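# Fit the cover onto the gearbox

## Task

Place the cover onto the gearbox so that it sits there on its own.

## Robot and tools

Robot: two 6-joint arms, left_arm and right_arm, each ending in a two-finger parallel gripper with a wrist camera. Cameras: cam_high (fixed on a stand behind the arms), cam_left_wrist, cam_right_wrist, each 672x504. Loose objects may get nudged now and then.

Frames. Scene frame: origin at table-top height, midway between the nominal arm bases; +x points out over the table, +z up, left_arm sits on the +y side (camera image sides do not match arm names). Actual bases: left_arm at (+0.018, +0.337, +0.023) m, quat_wxyz (+1.000, 0, 0, -0.026); right_arm at (-0.030, -0.242, +0.011) m, quat_wxyz (+1.000, 0, 0, +0.006). Each arm reports its hand pose (end_effector_position in metres, end_effector_quat_wxyz) in its own base frame; fixed cameras and the table use the scene frame. Motion offsets are measured along the axes of that arm's current Hand target. On the gripper, fingers point along +z and part along y; end_effector_position is the point between the pads, roughly 1 cm short of the fingertips. Reported poses can be off by a few cm, more when stretched out.

Row layout (shared by execute_actions and move): 14 numbers, each in [-1, 1]: dx, dy, dz, rx, ry, rz, opening for left_arm, then the same seven for right_arm. Always give all 14 even if one arm stays put. dx..rz are offsets (not poses) from that arm's Hand target as it stood when the action or move began, in that Hand target's axes; 1.0 equals 0.6 m or 180 degrees; rx, ry, rz form a single rotation vector. Opening is absolute, not an offset: +1 fully open (0.094 m), -1 closed. Sending six zeros re-requests the current Hand target; a 0 in the opening slot is a real command (half open), so repeat the present opening to leave a gripper alone.

execute_actions(actions, cameras): actions is a list of actions; each action is a table of up to 15 rows, one row per 1/30 s step; a shorter table repeats its last row to fill 15 steps. All rows of one action count from that action's start pose, but the next action starts from the updated Hand target, so repeating an offset moves further. Empty actions list returns full state and all cameras. cameras: list of names, ["all"], or [] (an unknown name invalidates the call).

move(target, speed, blend, opening_speed, grip_force, blocking, cameras): straight-line path for each gripper. target is one 14-number row or a list of up to 15 rows, every row offset from the same starting Hand targets. speed: m/s, 0.002 to 2.9, default 0.25 (rotation up to twice that in rad/s); one value or one per target. blend: corner-rounding distance in m for a list; 0 stops at each point. opening_speed: rate of opening change per second on the -1..1 scale, at least 0.2; use it to close gently. grip_force: newtons per pad, 10 to 50, one value or one per arm; it persists, and low values close slowly. blocking=false returns early while the move continues. Paths are cut off after 10 s. Moves do not avoid obstacles or the other arm; grippers lag and may overshoot speed, especially with a straight arm. Avoid paths passing near an arm's own base (it can flip shoulder posture). The result adds a move: line with the ending (done, off_target, moving, held, fault) and any limits (paced = pose clipped, held = steps withheld). done means within 10 mm and 2 degrees; neither done nor off_target says anything about contact.

wait(seconds 0 to 10): let the scene run holding commands; returns early if a running move ends. stop(): brakes a running move. zoom_image(camera, region [x0, y0, x1, y1] pixels, at most 504x504) on the newest image of cam_high, cam_left_wrist or cam_right_wrist. read_manual(section="licences") only gives licence text. finished_scene(scene) ends the scene irreversibly; call nothing after it in that reply.

Results: Hand target (the commanded pose after clipping; next offsets start here), end_effector pose, Joint positions (last value is measured finger gap in m), joint torques, Joint velocities (may be summarised as within noise), Motor temperatures, Tool commands, grip_measured (measured opening on the command scale; reads slightly wide when empty, somewhat narrower than a firmly held part), grip_effort_nm (gripper motor effort, negative = closing; not pad force). Grippers often rest short of the Hand target: check where it went and its tilt, then send the missing offset. Orientation commands are clipped to within 40 degrees of the measured orientation each step. Small moves can fail or drift sideways.

Hazards: do not drop parts, release them while moving, slam or hit anything, or press hard on fixed items; pressing harder grows with speed and with how far the target lies past contact. Back the target off past the gripper to end a push. Never let the arms, grippers or wrist cameras collide or grip each other, and avoid loading a wrist camera cable. Nothing may fall or be left off the table. Holding loads, stretching out or pushing at unreachable poses heats motors: MOTOR HOT appears at 75 °C, at 90 °C an OVER-TEMPERATURE FAULT folds that arm away permanently, and at 100 °C it goes limp.

Each tool is called after "Call:" as name(argument=value, ...), one argument or row to a line, values as JSON.

## Session

Call:
execute_actions(
  actions=[],
)

Scene clock: 0.00 s.
left_arm: end_effector_position=(+0.3983, +0.0163, +0.0738) grip_measured=+1.000 grip_effort_nm=n/a end_effector_quat_wxyz=(+0.552, -0.056, +0.832, +0.028) | right_arm: end_effector_position=(+0.4066, +0.0085, +0.0960) grip_measured=+1.000 grip_effort_nm=n/a end_effector_quat_wxyz=(+0.579, -0.012, +0.815, +0.005)
Joint positions: left_arm=[-0.011 1.596 0.395 0.799 -0.119 -0.067 0.094] | right_arm=[0.019 1.565 0.411 0.818 -0.004 -0.008 0.094]
Joint velocities: within noise
Joint torques (N m): no reading
Motor temperatures (°C): left_arm=[21 30 33 39 23 23 21] | right_arm=[24 29 29 34 22 18 19]
Heat: left arm: 39 °C; right arm: 34 °C.
Hand target: left_arm +0.4025, +0.0163, +0.0830; +0.563, -0.057, +0.824, +0.027 | right_arm +0.4088, +0.0085, +0.1015; +0.585, -0.012, +0.811, +0.005
Tool commands: left_gripper/opening=+1.0 right_gripper/opening=+1.0

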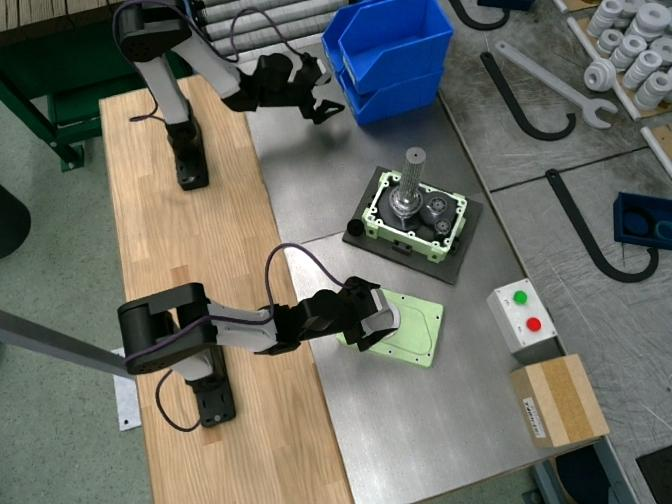

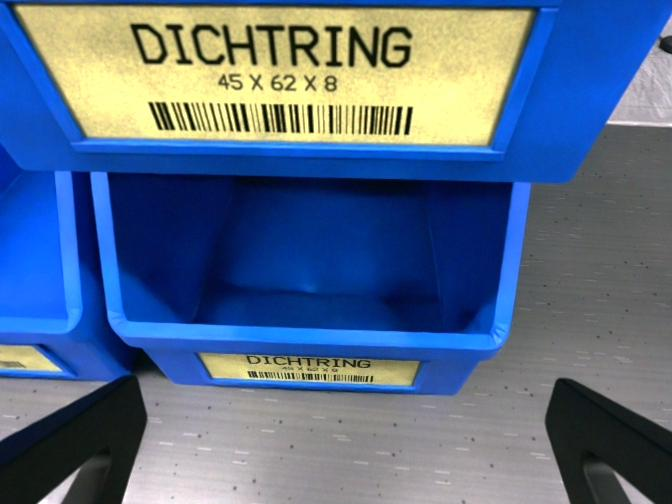

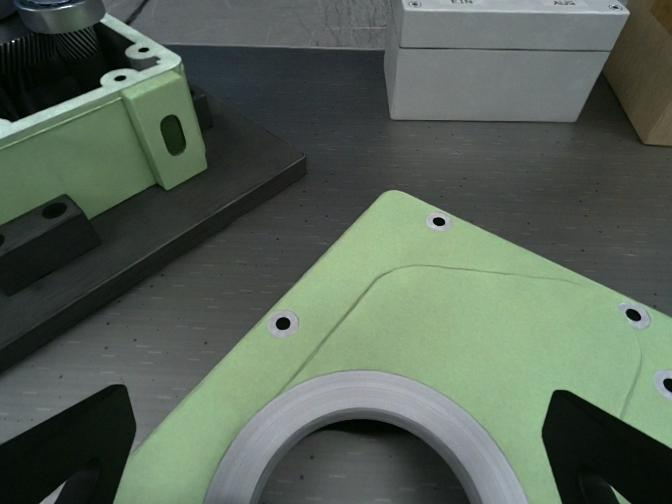

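Call:
zoom_image(
  camera="cam_high",
  region=[320, 130, 500, 265],
)

Call:
zoom_image(
  camera="cam_high",
  region=[280, 260, 480, 410],
)

Scaled by 2.800 from the camera's 672x504 image, which has a finer 960x720 frame.

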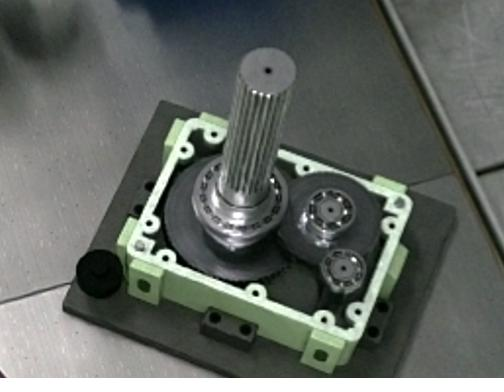

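Scaled by 2.520 from the camera's 672x504 image, which has a finer 960x720 frame.

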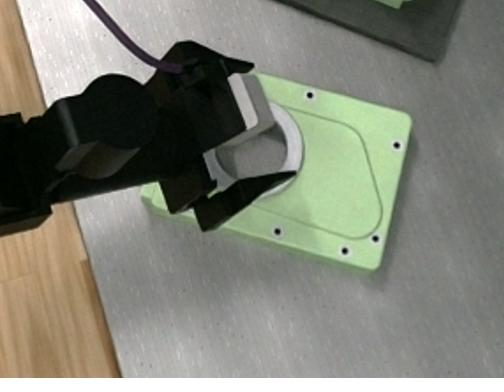

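Call:
zoom_image(
  camera="cam_right_wrist",
  region=[168, 168, 672, 504],
)

Call:
zoom_image(
  camera="cam_right_wrist",
  region=[0, 0, 336, 252],
)

Scaled by 1.000.

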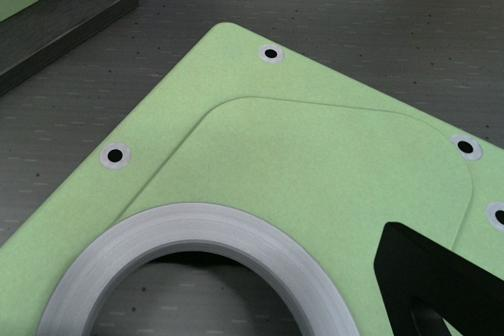

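Scaled by 1.500 from the camera's 672x504 image, which has a finer 960x720 frame.

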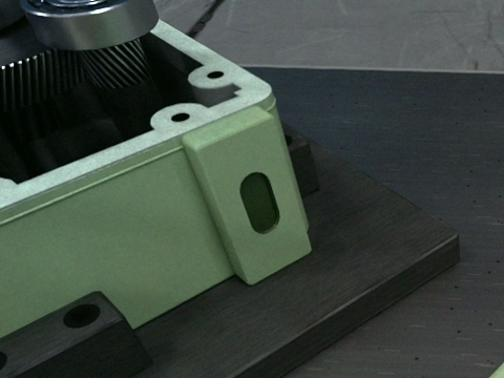

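Call:
move(
  target=[-0.3288, -0.355, -0.27, 0.1785, 0.1806, 0.1481, 1.0, -0.29, 0, -0.184, 0, 0.203, 0, 1.0],
  cameras=["all"],
  speed=0.25,
)

Scene clock: 14.70 s.
left_arm: end_effector_position=(+0.3498, -0.1961, +0.3223) grip_measured=+1.000 grip_effort_nm=0.02 end_effector_quat_wxyz=(+0.281, +0.271, +0.917, -0.081) | right_arm: end_effector_position=(+0.3607, +0.0073, +0.2987) grip_measured=+1.000 grip_effort_nm=0.02 end_effector_quat_wxyz=(+0.304, -0.013, +0.952, +0.003)
Joint positions: left_arm=[-0.493 1.734 2.151 -1.396 0.042 0.069 0.094] | right_arm=[0.019 1.486 1.76 -1.227 -0.002 -0.008 0.094]
Joint torques (N m): left_arm=[-0.28 -6.23 9.13 1.25 0.12 0.18] | right_arm=[0.34 -5.38 8.91 1.39 0.12 0.07]
Heat: left arm: 41 °C; right arm: 38 °C.
Hand target: left_arm +0.3497, -0.2002, +0.3297; +0.288, +0.279, +0.912, -0.088 | right_arm +0.3590, +0.0085, +0.3015; +0.301, -0.013, +0.954, +0.001
Off the commanded pose: left_arm 0.008 m, 2 deg | right_arm 0.004 m, 0 deg.
move: done

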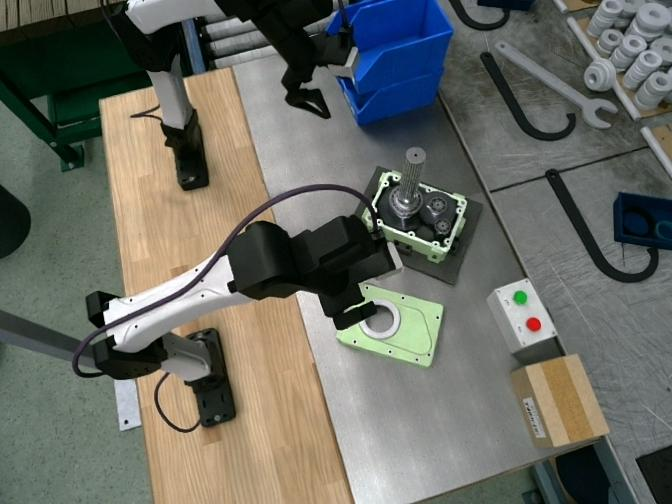

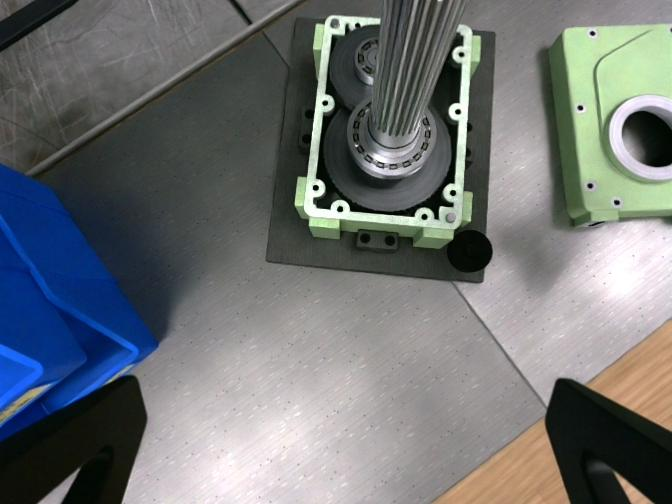

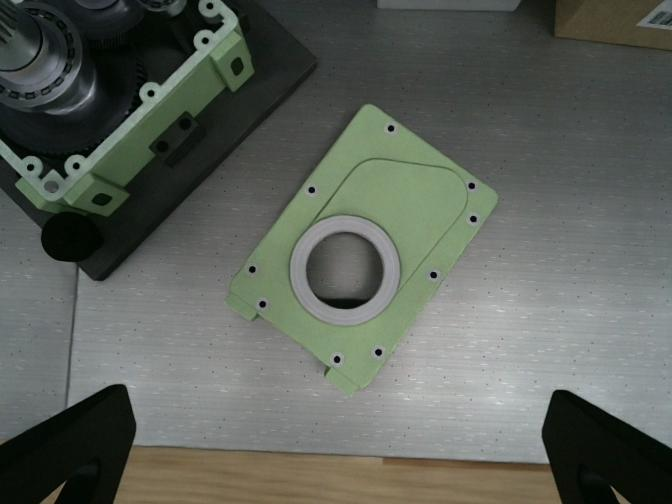

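Call:
zoom_image(
  camera="cam_right_wrist",
  region=[200, 90, 520, 410],
)

Call:
zoom_image(
  camera="cam_left_wrist",
  region=[520, 10, 672, 240],
)

Call:
zoom_image(
  camera="cam_left_wrist",
  region=[250, 0, 510, 290],
)

Call:
zoom_image(
  camera="cam_right_wrist",
  region=[0, 0, 330, 290],
)

Scaled by 1.575 from the camera's 672x504 image, which has a finer 960x720 frame.

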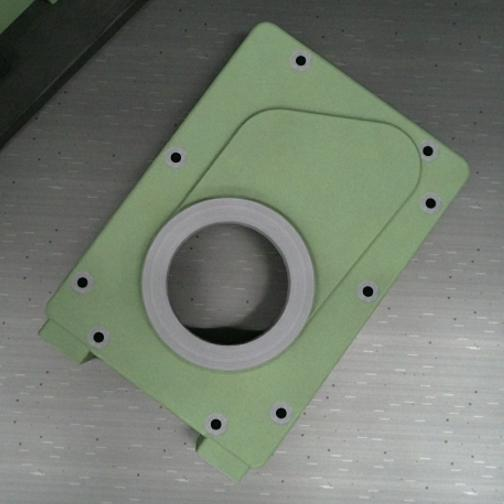

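Scaled by 2.191 from the camera's 672x504 image, which has a finer 960x720 frame.

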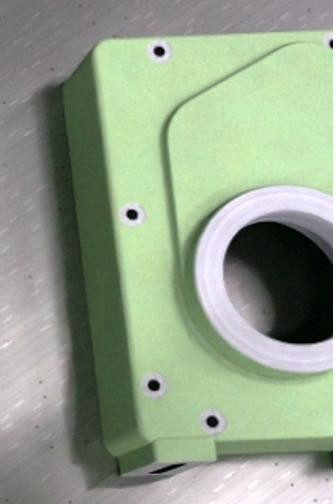

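Scaled by 1.738 from the camera's 672x504 image, which has a finer 960x720 frame.

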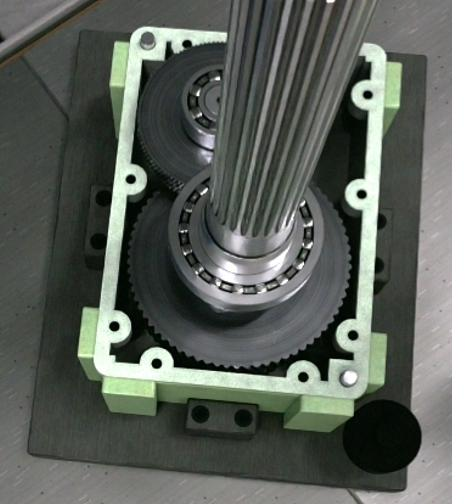

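Scaled by 1.527 from the camera's 672x504 image, which has a finer 960x720 frame.

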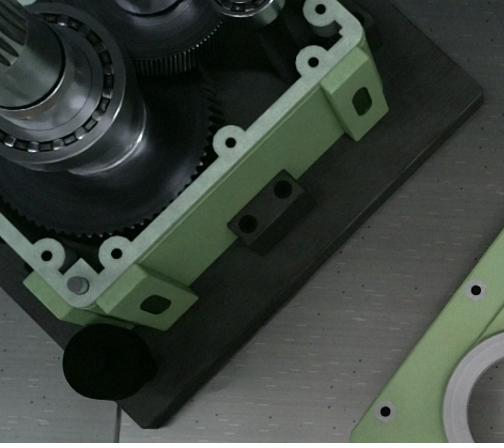

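Call:
move(
  target=[0.1843, -0.0652, 0.0947, 0, -0.25, 0, 1.0, 0.2895, 0.1218, 0.2478, 0.104, -0.2628, 0.0647, 1.0],
  cameras=["all"],
  speed=0.25,
)

Scene clock: 31.13 s.
left_arm: end_effector_position=(+0.2781, -0.2006, +0.2183) grip_measured=+1.000 grip_effort_nm=0.02 end_effector_quat_wxyz=(+0.608, +0.233, +0.735, -0.189) | right_arm: end_effector_position=(+0.3016, +0.0804, +0.0786) grip_measured=+1.000 grip_effort_nm=0.01 end_effector_quat_wxyz=(+0.650, +0.125, +0.741, -0.114)
Joint positions: left_arm=[-0.641 0.884 0.436 0.257 -0.032 -0.002 0.094] | right_arm=[0.782 1.797 0.169 1.334 1.105 0.259 0.094]
Joint torques (N m): left_arm=[-0.54 -1.22 7.19 2.14 -0.27 -0.01] | right_arm=[-0.05 -4.59 2.65 2.08 0.32 -0.02]
Heat: left arm: 41 °C; right arm: 37 °C.
Hand target: left_arm +0.2799, -0.2002, +0.2198; +0.615, +0.224, +0.732, -0.188 | right_arm +0.3003, +0.0787, +0.0796; +0.652, +0.130, +0.738, -0.115
Off the commanded pose: left_arm 0.002 m, 1 deg | right_arm 0.002 m, 1 deg.
move: done

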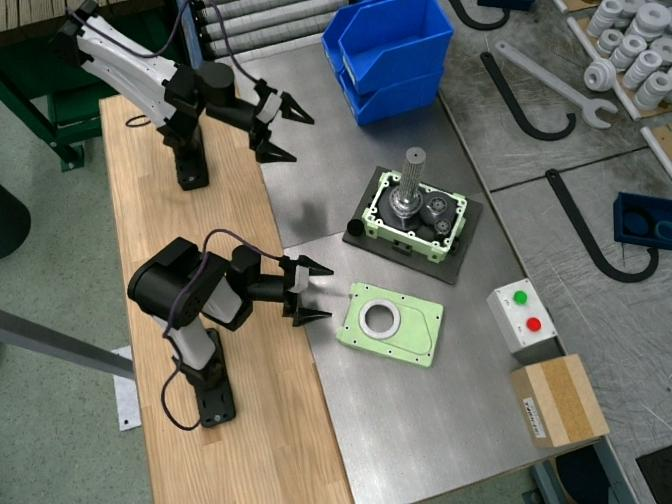

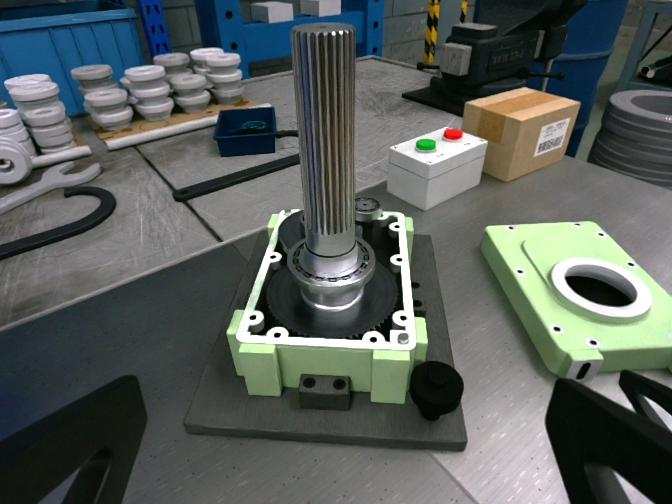

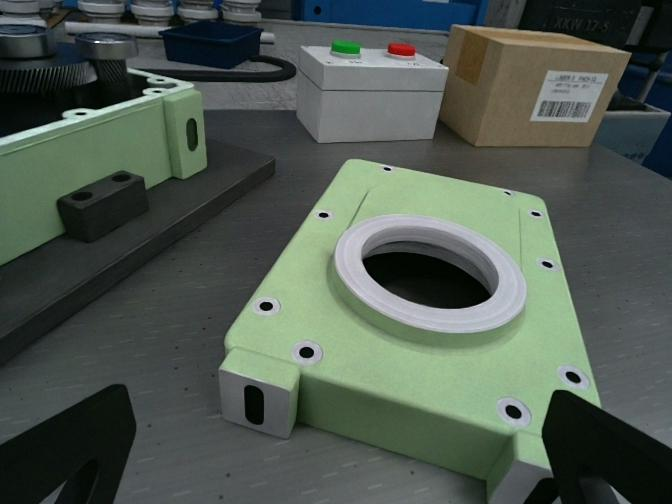

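Call:
zoom_image(
  camera="cam_left_wrist",
  region=[470, 210, 672, 400],
)

Call:
zoom_image(
  camera="cam_left_wrist",
  region=[200, 180, 480, 460],
)

Call:
zoom_image(
  camera="cam_right_wrist",
  region=[190, 140, 640, 504],
)

Scaled by 2.495 from the camera's 672x504 image, which has a finer 960x720 frame.

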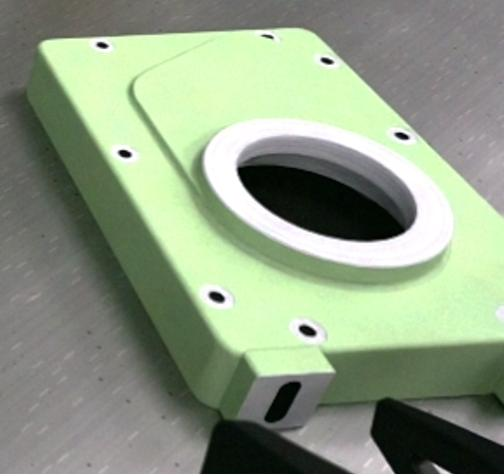

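Scaled by 1.800 from the camera's 672x504 image, which has a finer 960x720 frame.

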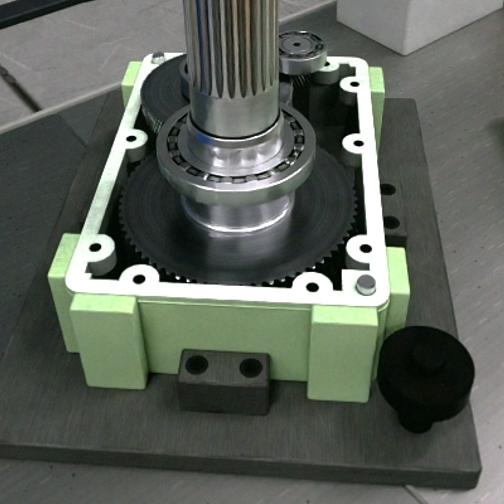

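Scaled by 1.120 from the camera's 672x504 image, which has a finer 960x720 frame.

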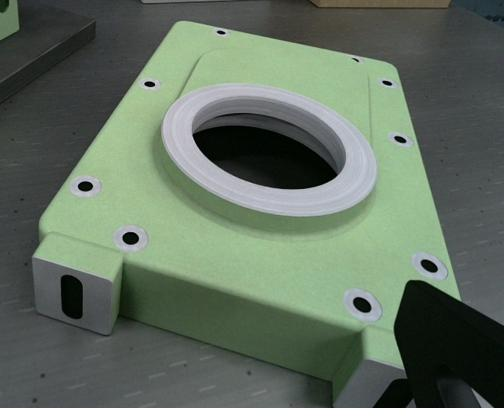

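Call:
move(
  target=[
    [0, 0, 0, 0, 0, 0, 1.0, -0.2918, -0.3228, 0.0462, -0.106, 0.126, -0.0355, 1.0],
    [0.1688, -0.3791, 0.1928, 0, 0.0556, 0, 1.0, -0.2918, -0.3228, 0.0462, -0.106, 0.126, -0.0355, 1.0],
  ],
  blend=[0.1, 0],
  cameras=["all"],
  speed=0.25,
)

Scene clock: 59.80 s.
left_arm: end_effector_position=(+0.2271, -0.4362, +0.0875) grip_measured=+1.000 grip_effort_nm=0.02 end_effector_quat_wxyz=(+0.536, +0.262, +0.786, -0.160) | right_arm: end_effector_position=(+0.2795, -0.1201, +0.2420) grip_measured=+1.000 grip_effort_nm=0.02 end_effector_quat_wxyz=(+0.496, +0.006, +0.868, -0.001)
Joint positions: left_arm=[-1.301 1.916 0.908 0.526 -0.63 -0.267 0.094] | right_arm=[-0.742 0.966 0.909 -0.614 -0.614 -0.424 0.094]
Joint torques (N m): left_arm=[0.05 -7.92 9.4 1.75 -0.53 -0.13] | right_arm=[-0.68 -1.57 10.25 1.75 -0.4 -0.08]
Motor temperatures (°C): left_arm=[21 30 38 43 23 23 21] | right_arm=[24 29 30 38 21 18 19]
Heat: left arm: 43 °C; right arm: 38 °C.
Hand target: left_arm +0.2327, -0.4426, +0.0997; +0.549, +0.240, +0.783, -0.168 | right_arm +0.2802, -0.1200, +0.2500; +0.500, +0.000, +0.866, +0.000
Off the commanded pose: left_arm 0.015 m, 3 deg | right_arm 0.008 m, 1 deg.
move: off_target (left_arm)

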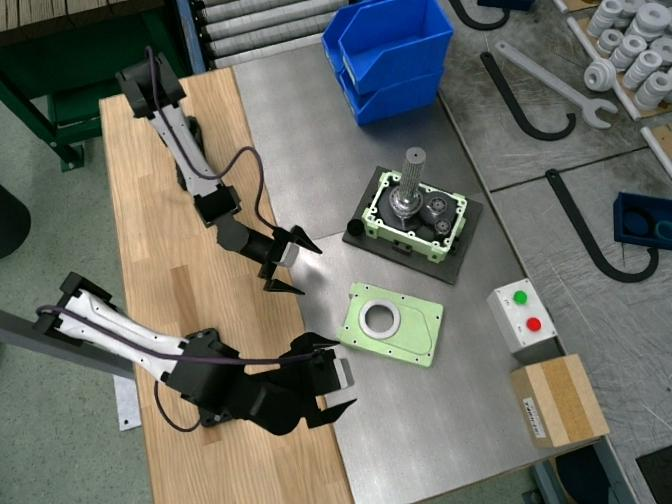

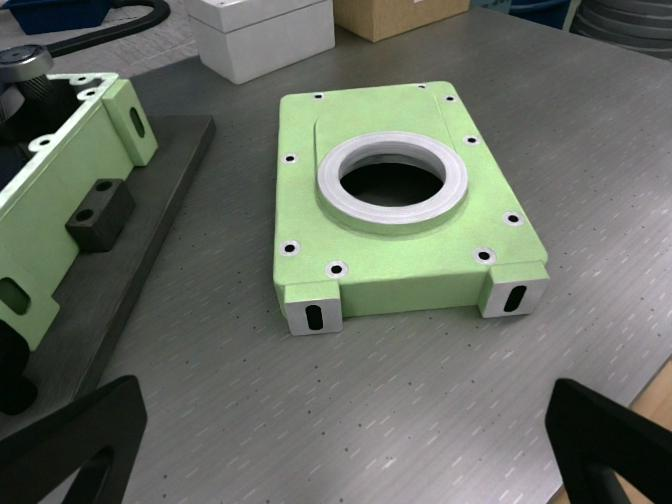

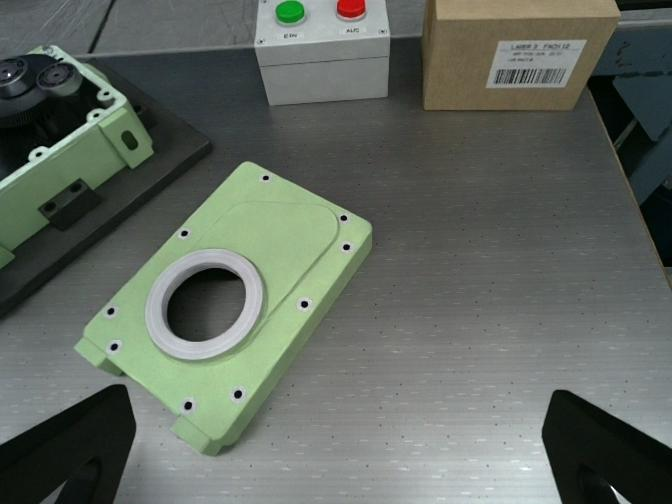

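Call:
move(
  target=[0.0763, 0.015, 0.1195, -0.0157, -0.0083, -0.0141, 0.3, 0, 0, 0, 0, 0, 0, 1.0],
  cameras=["cam_left_wrist", "cam_right_wrist"],
  speed=0.15,
)

Scene clock: 64.53 s.
left_arm: end_effector_position=(+0.2758, -0.4543, +0.0216) grip_measured=+0.302 grip_effort_nm=-0.07 end_effector_quat_wxyz=(+0.550, +0.220, +0.792, -0.146) | right_arm: end_effector_position=(+0.2795, -0.1201, +0.2420) grip_measured=+1.000 grip_effort_nm=0.02 end_effector_quat_wxyz=(+0.496, +0.006, +0.868, -0.001)
Joint positions: left_arm=[-1.222 2.237 1.044 0.738 -0.64 -0.272 0.061] | right_arm=[-0.742 0.966 0.909 -0.614 -0.614 -0.424 0.094]
Joint torques (N m): left_arm=[0.35 -9.39 8.16 1.92 -0.19 0] | right_arm=[-0.66 -1.55 10.25 1.76 -0.41 -0.08]
Heat: left arm: 43 °C; right arm: 37 °C.
Hand target: left_arm +0.2807, -0.4641, +0.0324; +0.561, +0.207, +0.785, -0.164 | right_arm +0.2802, -0.1200, +0.2500; +0.500, +0.000, +0.866, +0.000
Off the commanded pose: left_arm 0.015 m, 3 deg | right_arm 0.008 m, 1 deg.
move: off_target (left_arm)
Images, in order (width x height): cam_left_wrist 672x504, cam_right_wrist 672x504.

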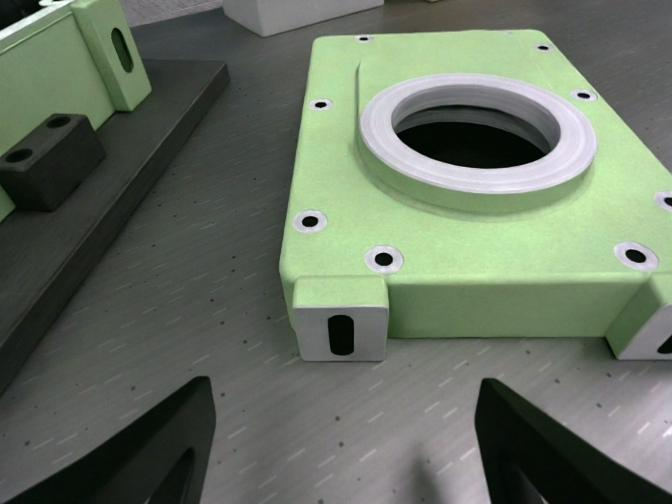

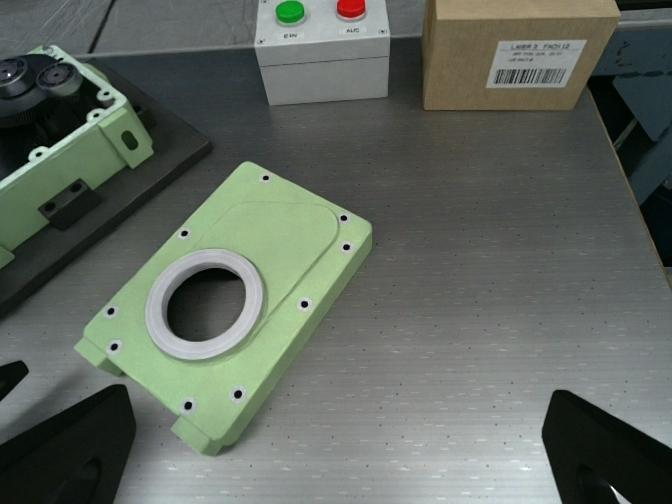

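Call:
move(
  target=[0.0177, 0.0012, 0.0817, 0, 0, 0, 0.3, 0, 0, 0, 0, 0, 0, 1.0],
  cameras=["cam_left_wrist", "cam_right_wrist"],
  speed=0.06,
)

Scene clock: 69.00 s.
left_arm: end_effector_position=(+0.3092, -0.4770, -0.0021) grip_measured=+0.302 grip_effort_nm=-0.06 end_effector_quat_wxyz=(+0.551, +0.213, +0.793, -0.150) | right_arm: end_effector_position=(+0.2795, -0.1201, +0.2420) grip_measured=+1.000 grip_effort_nm=0.02 end_effector_quat_wxyz=(+0.496, +0.006, +0.868, -0.001)
Joint positions: left_arm=[-1.168 2.392 1.212 0.748 -0.594 -0.257 0.061] | right_arm=[-0.742 0.966 0.909 -0.614 -0.614 -0.424 0.094]
Joint torques (N m): left_arm=[1.21 -10 8.84 1.91 -0.04 0.19] | right_arm=[-0.7 -1.57 10.24 1.75 -0.39 -0.09]
Heat: left arm: 43 °C; right arm: 37 °C.
Hand target: left_arm +0.3179, -0.4859, +0.0069; +0.561, +0.207, +0.785, -0.164 | right_arm +0.2802, -0.1200, +0.2500; +0.500, +0.000, +0.866, +0.000
Off the commanded pose: left_arm 0.015 m, 2 deg | right_arm 0.008 m, 1 deg.
move: off_target (left_arm)
Images, in order (width x height): cam_left_wrist 672x504, cam_right_wrist 672x504.

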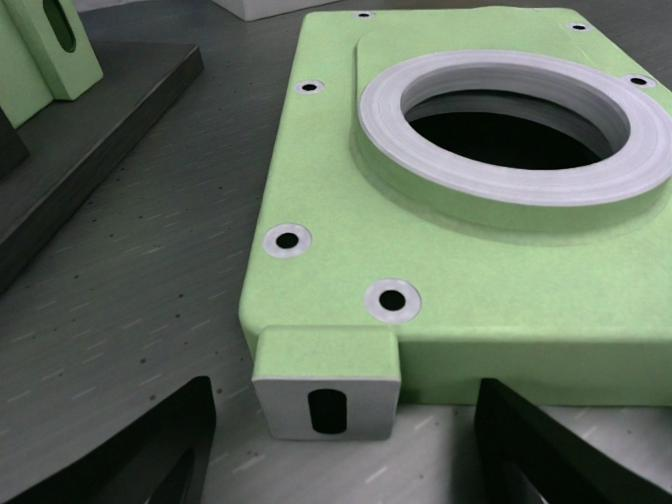

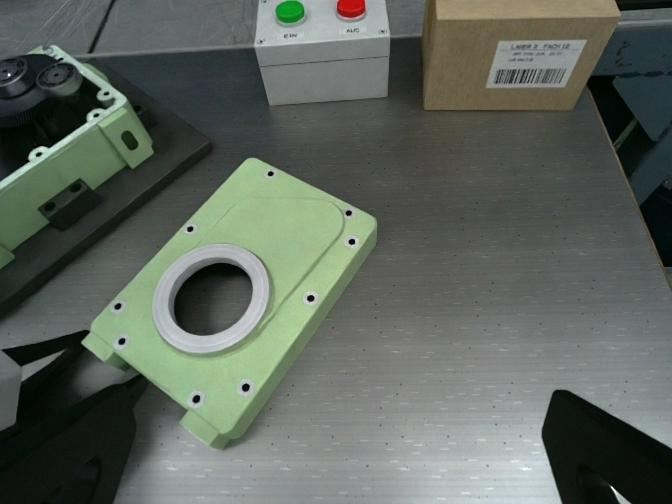

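Call:
move(
  target=[0.0002, 0.006, 0.0125, 0, 0, 0, 0.3, 0, 0, 0, 0, 0, 0, 1.0],
  cameras=["cam_left_wrist"],
  speed=0.04,
)

Scene clock: 71.10 s.
left_arm: end_effector_position=(+0.3153, -0.4809, -0.0025) grip_measured=+0.302 grip_effort_nm=-0.06 end_effector_quat_wxyz=(+0.550, +0.214, +0.792, -0.157) | right_arm: end_effector_position=(+0.2795, -0.1201, +0.2420) grip_measured=+1.000 grip_effort_nm=0.01 end_effector_quat_wxyz=(+0.496, +0.006, +0.868, -0.001)
Joint positions: left_arm=[-1.155 2.407 1.235 0.748 -0.571 -0.253 0.061] | right_arm=[-0.742 0.966 0.909 -0.614 -0.614 -0.424 0.094]
Joint torques (N m): left_arm=[1.51 -9.87 8.61 1.87 -0.11 0.21] | right_arm=[-0.72 -1.55 10.22 1.75 -0.4 -0.08]
Heat: left arm: 43 °C; right arm: 36 °C.
Hand target: left_arm +0.3257, -0.4865, +0.0043; +0.561, +0.207, +0.785, -0.164 | right_arm +0.2802, -0.1200, +0.2500; +0.500, +0.000, +0.866, +0.000
Off the commanded pose: left_arm 0.014 m, 2 deg | right_arm 0.008 m, 1 deg.
move: off_target (left_arm)
Images, in order (width x height): cam_left_wrist 672x504.

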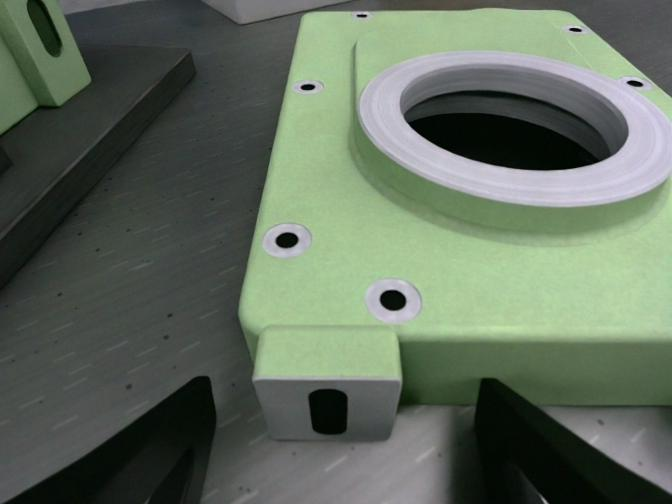

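Call:
wait(
  seconds=0.1,
  cameras=["cam_left_wrist", "cam_right_wrist"],
)

Call:
zoom_image(
  camera="cam_right_wrist",
  region=[0, 260, 280, 500],
)

Call:
zoom_image(
  camera="cam_left_wrist",
  region=[180, 300, 560, 504],
)

Scene clock: 72.83 s.
left_arm: end_effector_position=(+0.3153, -0.4809, -0.0025) grip_measured=+0.302 grip_effort_nm=-0.06 end_effector_quat_wxyz=(+0.550, +0.214, +0.792, -0.157) | right_arm: end_effector_position=(+0.2795, -0.1201, +0.2420) grip_measured=+1.000 grip_effort_nm=0.02 end_effector_quat_wxyz=(+0.496, +0.006, +0.868, -0.001)
Joint positions: left_arm=[-1.155 2.407 1.235 0.748 -0.571 -0.253 0.061] | right_arm=[-0.742 0.966 0.909 -0.614 -0.614 -0.424 0.094]
Joint torques (N m): left_arm=[1.52 -9.85 8.64 1.89 -0.12 0.23] | right_arm=[-0.69 -1.58 10.24 1.75 -0.4 -0.08]
Heat: left arm: 43 °C; right arm: 36 °C.
Hand target: left_arm +0.3257, -0.4865, +0.0043; +0.561, +0.207, +0.785, -0.164 | right_arm +0.2802, -0.1200, +0.2500; +0.500, +0.000, +0.866, +0.000
Tool commands: left_gripper/opening=+0.3 right_gripper/opening=+1.0
Off the commanded pose: left_arm 0.014 m, 2 deg | right_arm 0.008 m, 1 deg.
wait: 0.10 s; at rest from the start
Images, in order (width x height): cam_left_wrist 672x504, cam_right_wrist 672x504.

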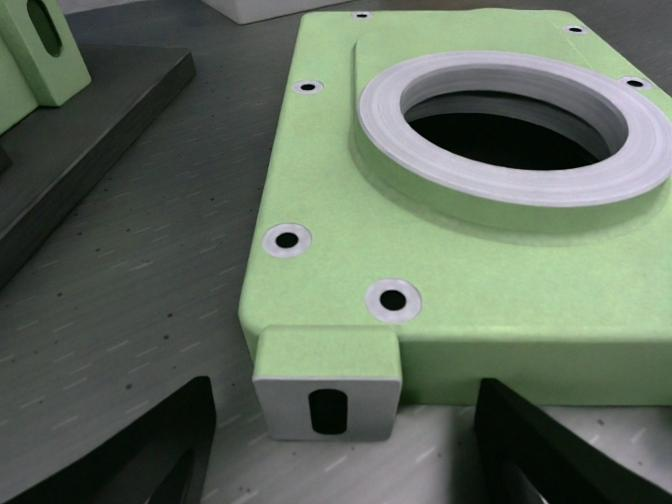

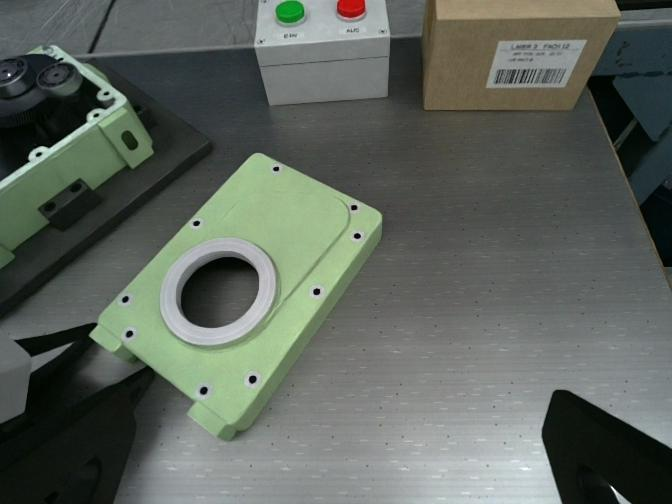

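Scaled by 1.800 from the camera's 672x504 image, which has a finer 960x720 frame.

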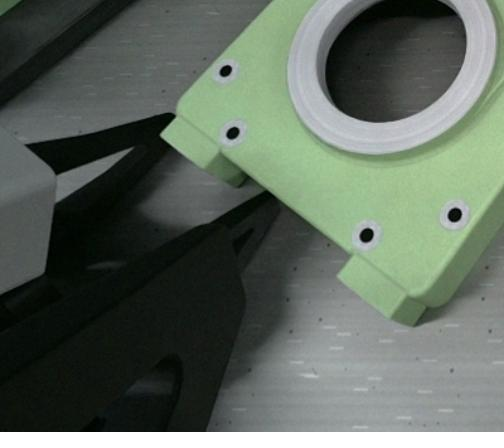

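Scaled by 1.326 from the camera's 672x504 image, which has a finer 960x720 frame.

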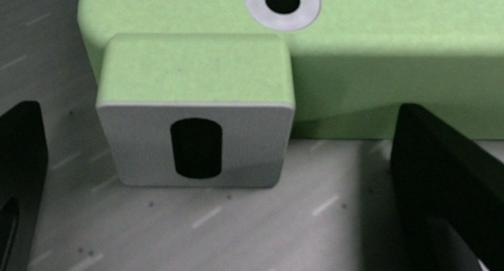

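Call:
move(
  target=[0, 0, 0, 0, 0, 0, -0.6, 0, 0, 0, 0, 0, 0, 1.0],
  cameras=["cam_left_wrist", "cam_right_wrist"],
  speed=0.04,
  opening_speed=0.4,
)

Scene clock: 79.03 s.
left_arm: end_effector_position=(+0.3176, -0.4797, -0.0025) grip_measured=-0.429 grip_effort_nm=-1.01 end_effector_quat_wxyz=(+0.550, +0.213, +0.792, -0.156) | right_arm: end_effector_position=(+0.2795, -0.1201, +0.2420) grip_measured=+1.000 grip_effort_nm=0.02 end_effector_quat_wxyz=(+0.496, +0.006, +0.868, -0.001)
Joint positions: left_arm=[-1.15 2.407 1.235 0.749 -0.568 -0.25 0.027] | right_arm=[-0.742 0.966 0.909 -0.614 -0.614 -0.424 0.094]
Joint torques (N m): left_arm=[1.02 -9.89 8.72 1.87 -0.15 0.18] | right_arm=[-0.72 -1.55 10.24 1.75 -0.4 -0.09]
Heat: left arm: 42 °C; right arm: 36 °C.
Hand target: left_arm +0.3258, -0.4864, +0.0043; +0.561, +0.207, +0.785, -0.163 | right_arm +0.2802, -0.1200, +0.2500; +0.500, +0.000, +0.866, +0.000
Off the commanded pose: left_arm 0.013 m, 2 deg | right_arm 0.008 m, 1 deg.
move: off_target (left_arm)
Images, in order (width x height): cam_left_wrist 672x504, cam_right_wrist 672x504.

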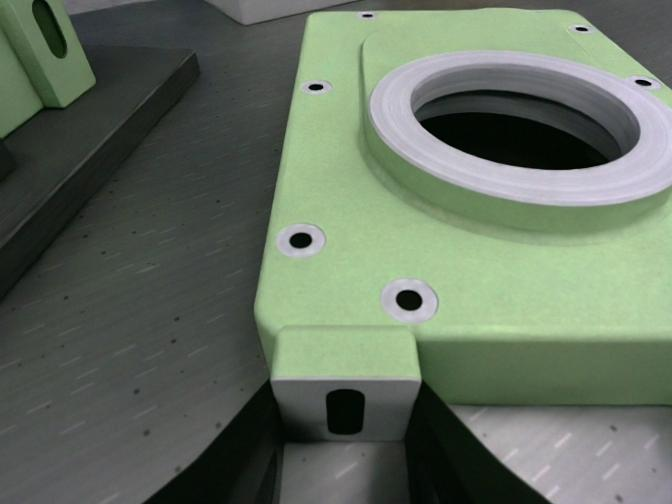

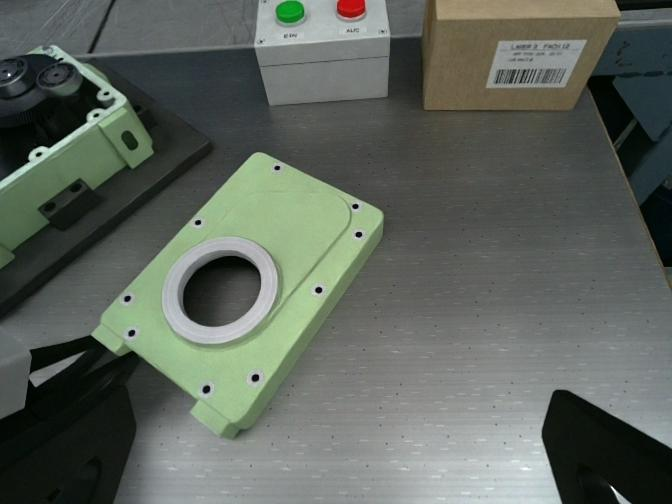

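Call:
move(
  target=[-0.0316, -0.0008, -0.0106, 0, 0, 0, -0.6, 0, 0, 0, 0, 0, 0, 1.0],
  cameras=["cam_left_wrist", "cam_right_wrist"],
  speed=0.04,
)

Scene clock: 80.27 s.
left_arm: end_effector_position=(+0.3173, -0.4793, -0.0032) grip_measured=-0.429 grip_effort_nm=-1.01 end_effector_quat_wxyz=(+0.549, +0.215, +0.793, -0.154) | right_arm: end_effector_position=(+0.2795, -0.1201, +0.2420) grip_measured=+1.000 grip_effort_nm=0.02 end_effector_quat_wxyz=(+0.496, +0.006, +0.868, -0.001)
Joint positions: left_arm=[-1.15 2.406 1.235 0.742 -0.568 -0.25 0.027] | right_arm=[-0.742 0.966 0.909 -0.614 -0.614 -0.424 0.094]
Joint torques (N m): left_arm=[0.96 -14.86 8.13 1.45 -0.17 0.2] | right_arm=[-0.68 -1.57 10.28 1.75 -0.4 -0.08]
Heat: left arm: 42 °C; right arm: 36 °C.
Hand target: left_arm +0.3257, -0.4864, +0.0241; +0.561, +0.207, +0.785, -0.163 | right_arm +0.2802, -0.1200, +0.2500; +0.500, +0.000, +0.866, +0.000
Off the commanded pose: left_arm 0.030 m, 2 deg | right_arm 0.008 m, 1 deg.
move: off_target (left_arm)
Images, in order (width x height): cam_left_wrist 672x504, cam_right_wrist 672x504.

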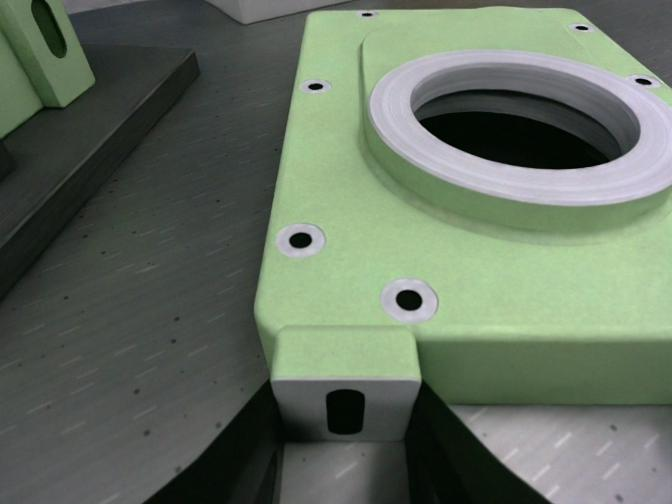

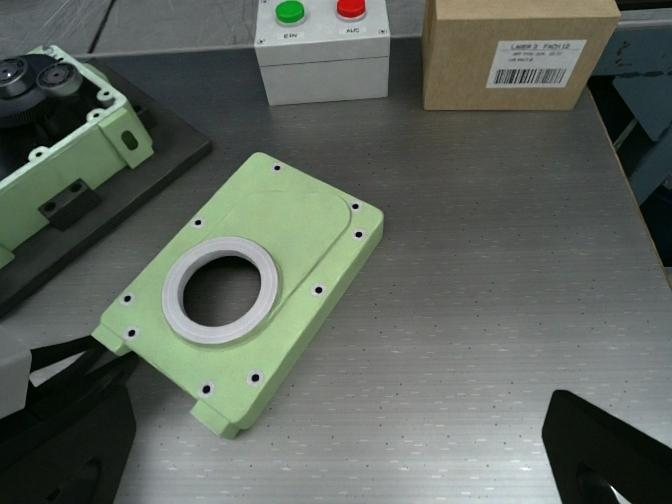

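Call:
move(
  target=[-0.0316, -0.0008, -0.0106, 0, 0, 0, -0.6, 0, 0, 0, 0, 0, 0, 1.0],
  cameras=["cam_left_wrist", "cam_right_wrist"],
  speed=0.03,
)

Scene clock: 81.63 s.
left_arm: end_effector_position=(+0.3159, -0.4768, -0.0004) grip_measured=-0.429 grip_effort_nm=-1.01 end_effector_quat_wxyz=(+0.533, +0.223, +0.803, -0.147) | right_arm: end_effector_position=(+0.2795, -0.1201, +0.2420) grip_measured=+1.000 grip_effort_nm=0.01 end_effector_quat_wxyz=(+0.496, +0.006, +0.868, -0.001)
Joint positions: left_arm=[-1.146 2.37 1.235 0.66 -0.553 -0.261 0.027] | right_arm=[-0.742 0.966 0.909 -0.614 -0.614 -0.424 0.094]
Joint torques (N m): left_arm=[0.68 -16.61 8.24 1.69 -0.33 0.33] | right_arm=[-0.68 -1.57 10.25 1.75 -0.4 -0.08]
Heat: left arm: 42 °C; right arm: 36 °C.
Hand target: left_arm +0.3257, -0.4864, +0.0441; +0.561, +0.207, +0.785, -0.164 | right_arm +0.2802, -0.1200, +0.2500; +0.500, +0.000, +0.866, +0.000
Off the commanded pose: left_arm 0.047 m, 5 deg | right_arm 0.008 m, 1 deg.
move: off_target (left_arm)
Images, in order (width x height): cam_left_wrist 672x504, cam_right_wrist 672x504.

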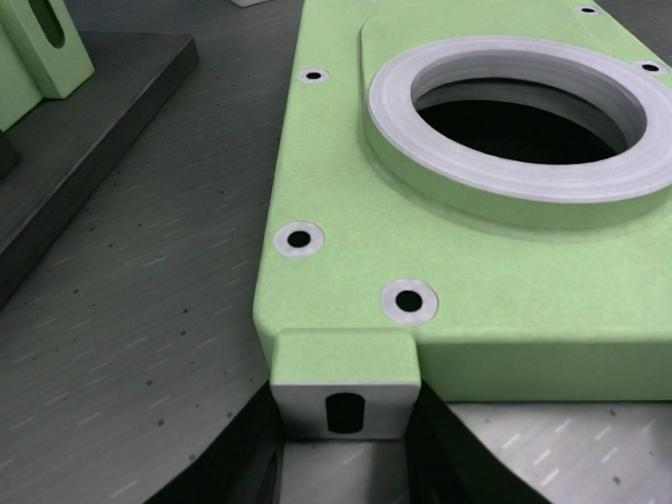

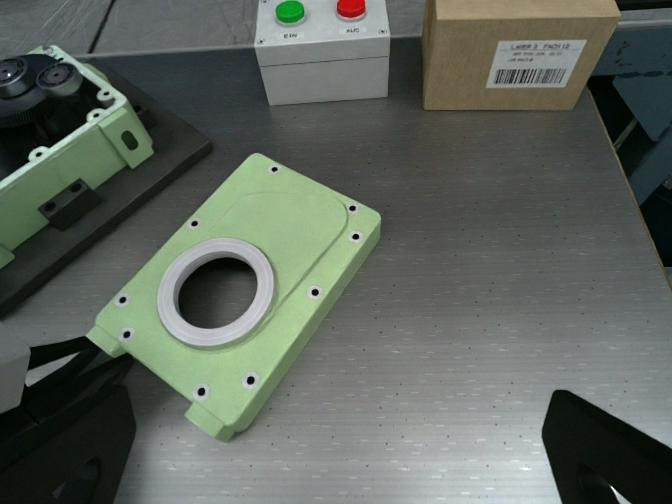

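Call:
move(
  target=[-0.0632, -0.0016, -0.0212, 0, 0, 0, -0.6, 0, 0, 0, 0, 0, 0, 1.0],
  cameras=["cam_left_wrist", "cam_right_wrist"],
  speed=0.04,
)

Scene clock: 83.40 s.
left_arm: end_effector_position=(+0.3122, -0.4709, +0.0210) grip_measured=-0.429 grip_effort_nm=-1.01 end_effector_quat_wxyz=(+0.514, +0.238, +0.814, -0.128) | right_arm: end_effector_position=(+0.2795, -0.1201, +0.2420) grip_measured=+1.000 grip_effort_nm=0.02 end_effector_quat_wxyz=(+0.496, +0.006, +0.868, -0.001)
Joint positions: left_arm=[-1.146 2.271 1.235 0.496 -0.547 -0.262 0.027] | right_arm=[-0.742 0.966 0.909 -0.614 -0.614 -0.424 0.094]
Joint torques (N m): left_arm=[0.62 -17.21 9.55 2.04 -0.45 0.3] | right_arm=[-0.68 -1.54 10.24 1.75 -0.4 -0.08]
Motor temperatures (°C): left_arm=[21 35 38 42 22 22 21] | right_arm=[24 28 34 36 21 18 19]
Heat: left arm: 42 °C; right arm: 36 °C.
Hand target: left_arm +0.3257, -0.4864, +0.0842; +0.561, +0.207, +0.785, -0.164 | right_arm +0.2802, -0.1200, +0.2500; +0.500, +0.000, +0.866, +0.000
Off the commanded pose: left_arm 0.066 m, 8 deg | right_arm 0.008 m, 1 deg.
move: off_target (left_arm)
Images, in order (width x height): cam_left_wrist 672x504, cam_right_wrist 672x504.

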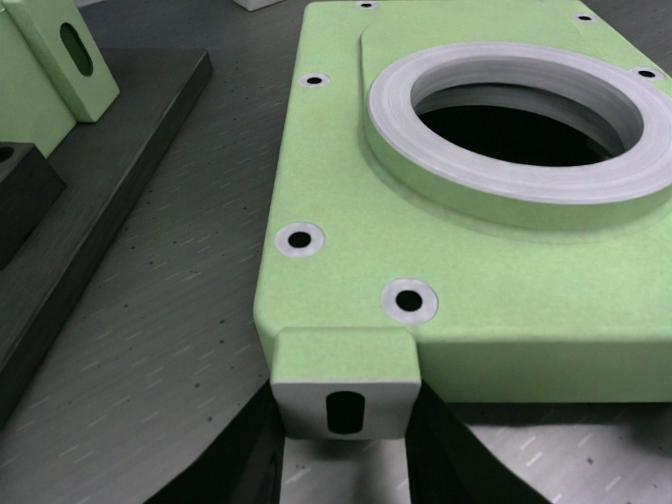

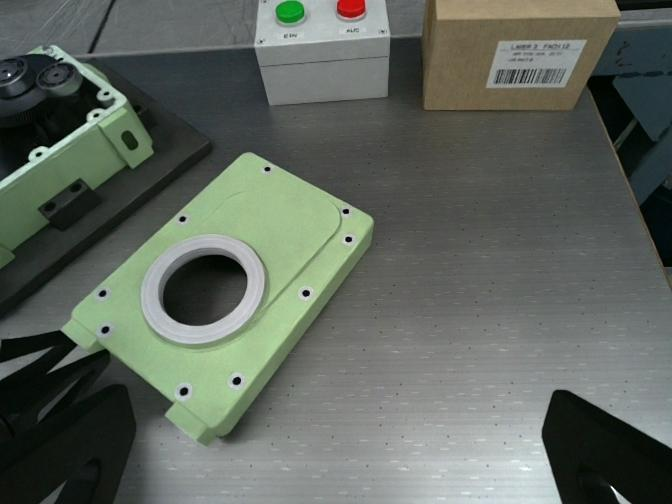

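Call:
move(
  target=[-0.0316, -0.0008, -0.0106, 0, -0.0667, 0, -0.6, 0, 0, 0, 0, 0, 0, 1.0],
  cameras=["cam_left_wrist", "cam_right_wrist"],
  speed=0.04,
)

Scene clock: 87.40 s.
left_arm: end_effector_position=(+0.3182, -0.4741, +0.0532) grip_measured=-0.430 grip_effort_nm=-1.01 end_effector_quat_wxyz=(+0.584, +0.238, +0.763, -0.141) | right_arm: end_effector_position=(+0.2795, -0.1201, +0.2420) grip_measured=+1.000 grip_effort_nm=0.02 end_effector_quat_wxyz=(+0.496, +0.006, +0.868, -0.001)
Joint positions: left_arm=[-1.148 2.268 1.179 0.749 -0.582 -0.127 0.027] | right_arm=[-0.742 0.966 0.909 -0.614 -0.614 -0.424 0.094]
Joint torques (N m): left_arm=[-0.49 -12.72 7.64 3.14 -0.54 0.2] | right_arm=[-0.69 -1.55 10.25 1.75 -0.4 -0.07]
Heat: left arm: 44 °C; right arm: 36 °C.
Hand target: left_arm +0.3258, -0.4863, +0.1043; +0.640, +0.188, +0.722, -0.184 | right_arm +0.2802, -0.1200, +0.2500; +0.500, +0.000, +0.866, +0.000
Off the commanded pose: left_arm 0.053 m, 11 deg | right_arm 0.008 m, 1 deg.
move: off_target (left_arm)
Images, in order (width x height): cam_left_wrist 672x504, cam_right_wrist 672x504.

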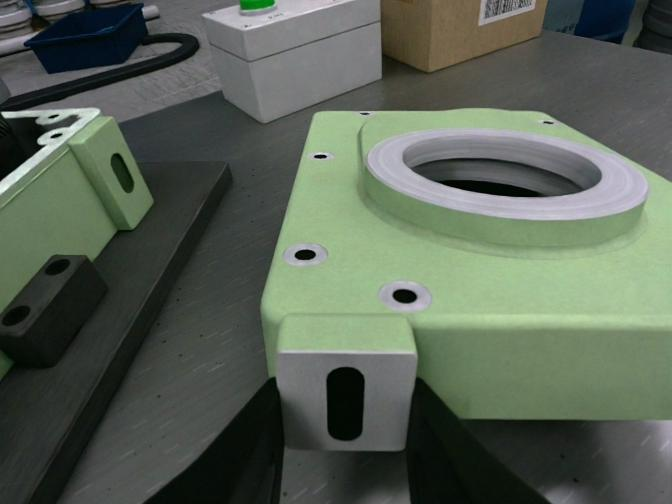

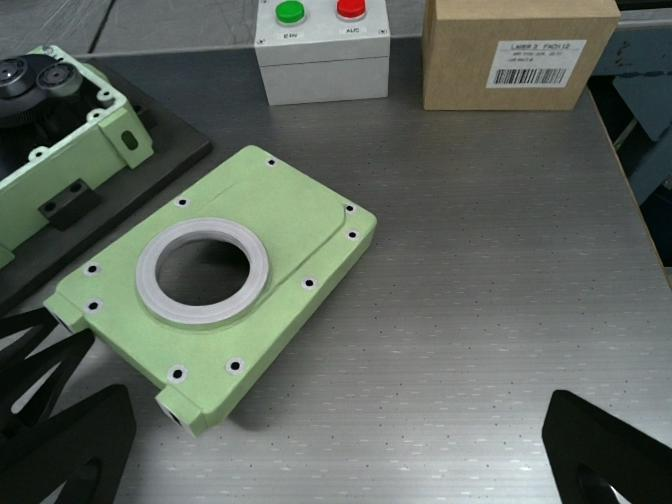

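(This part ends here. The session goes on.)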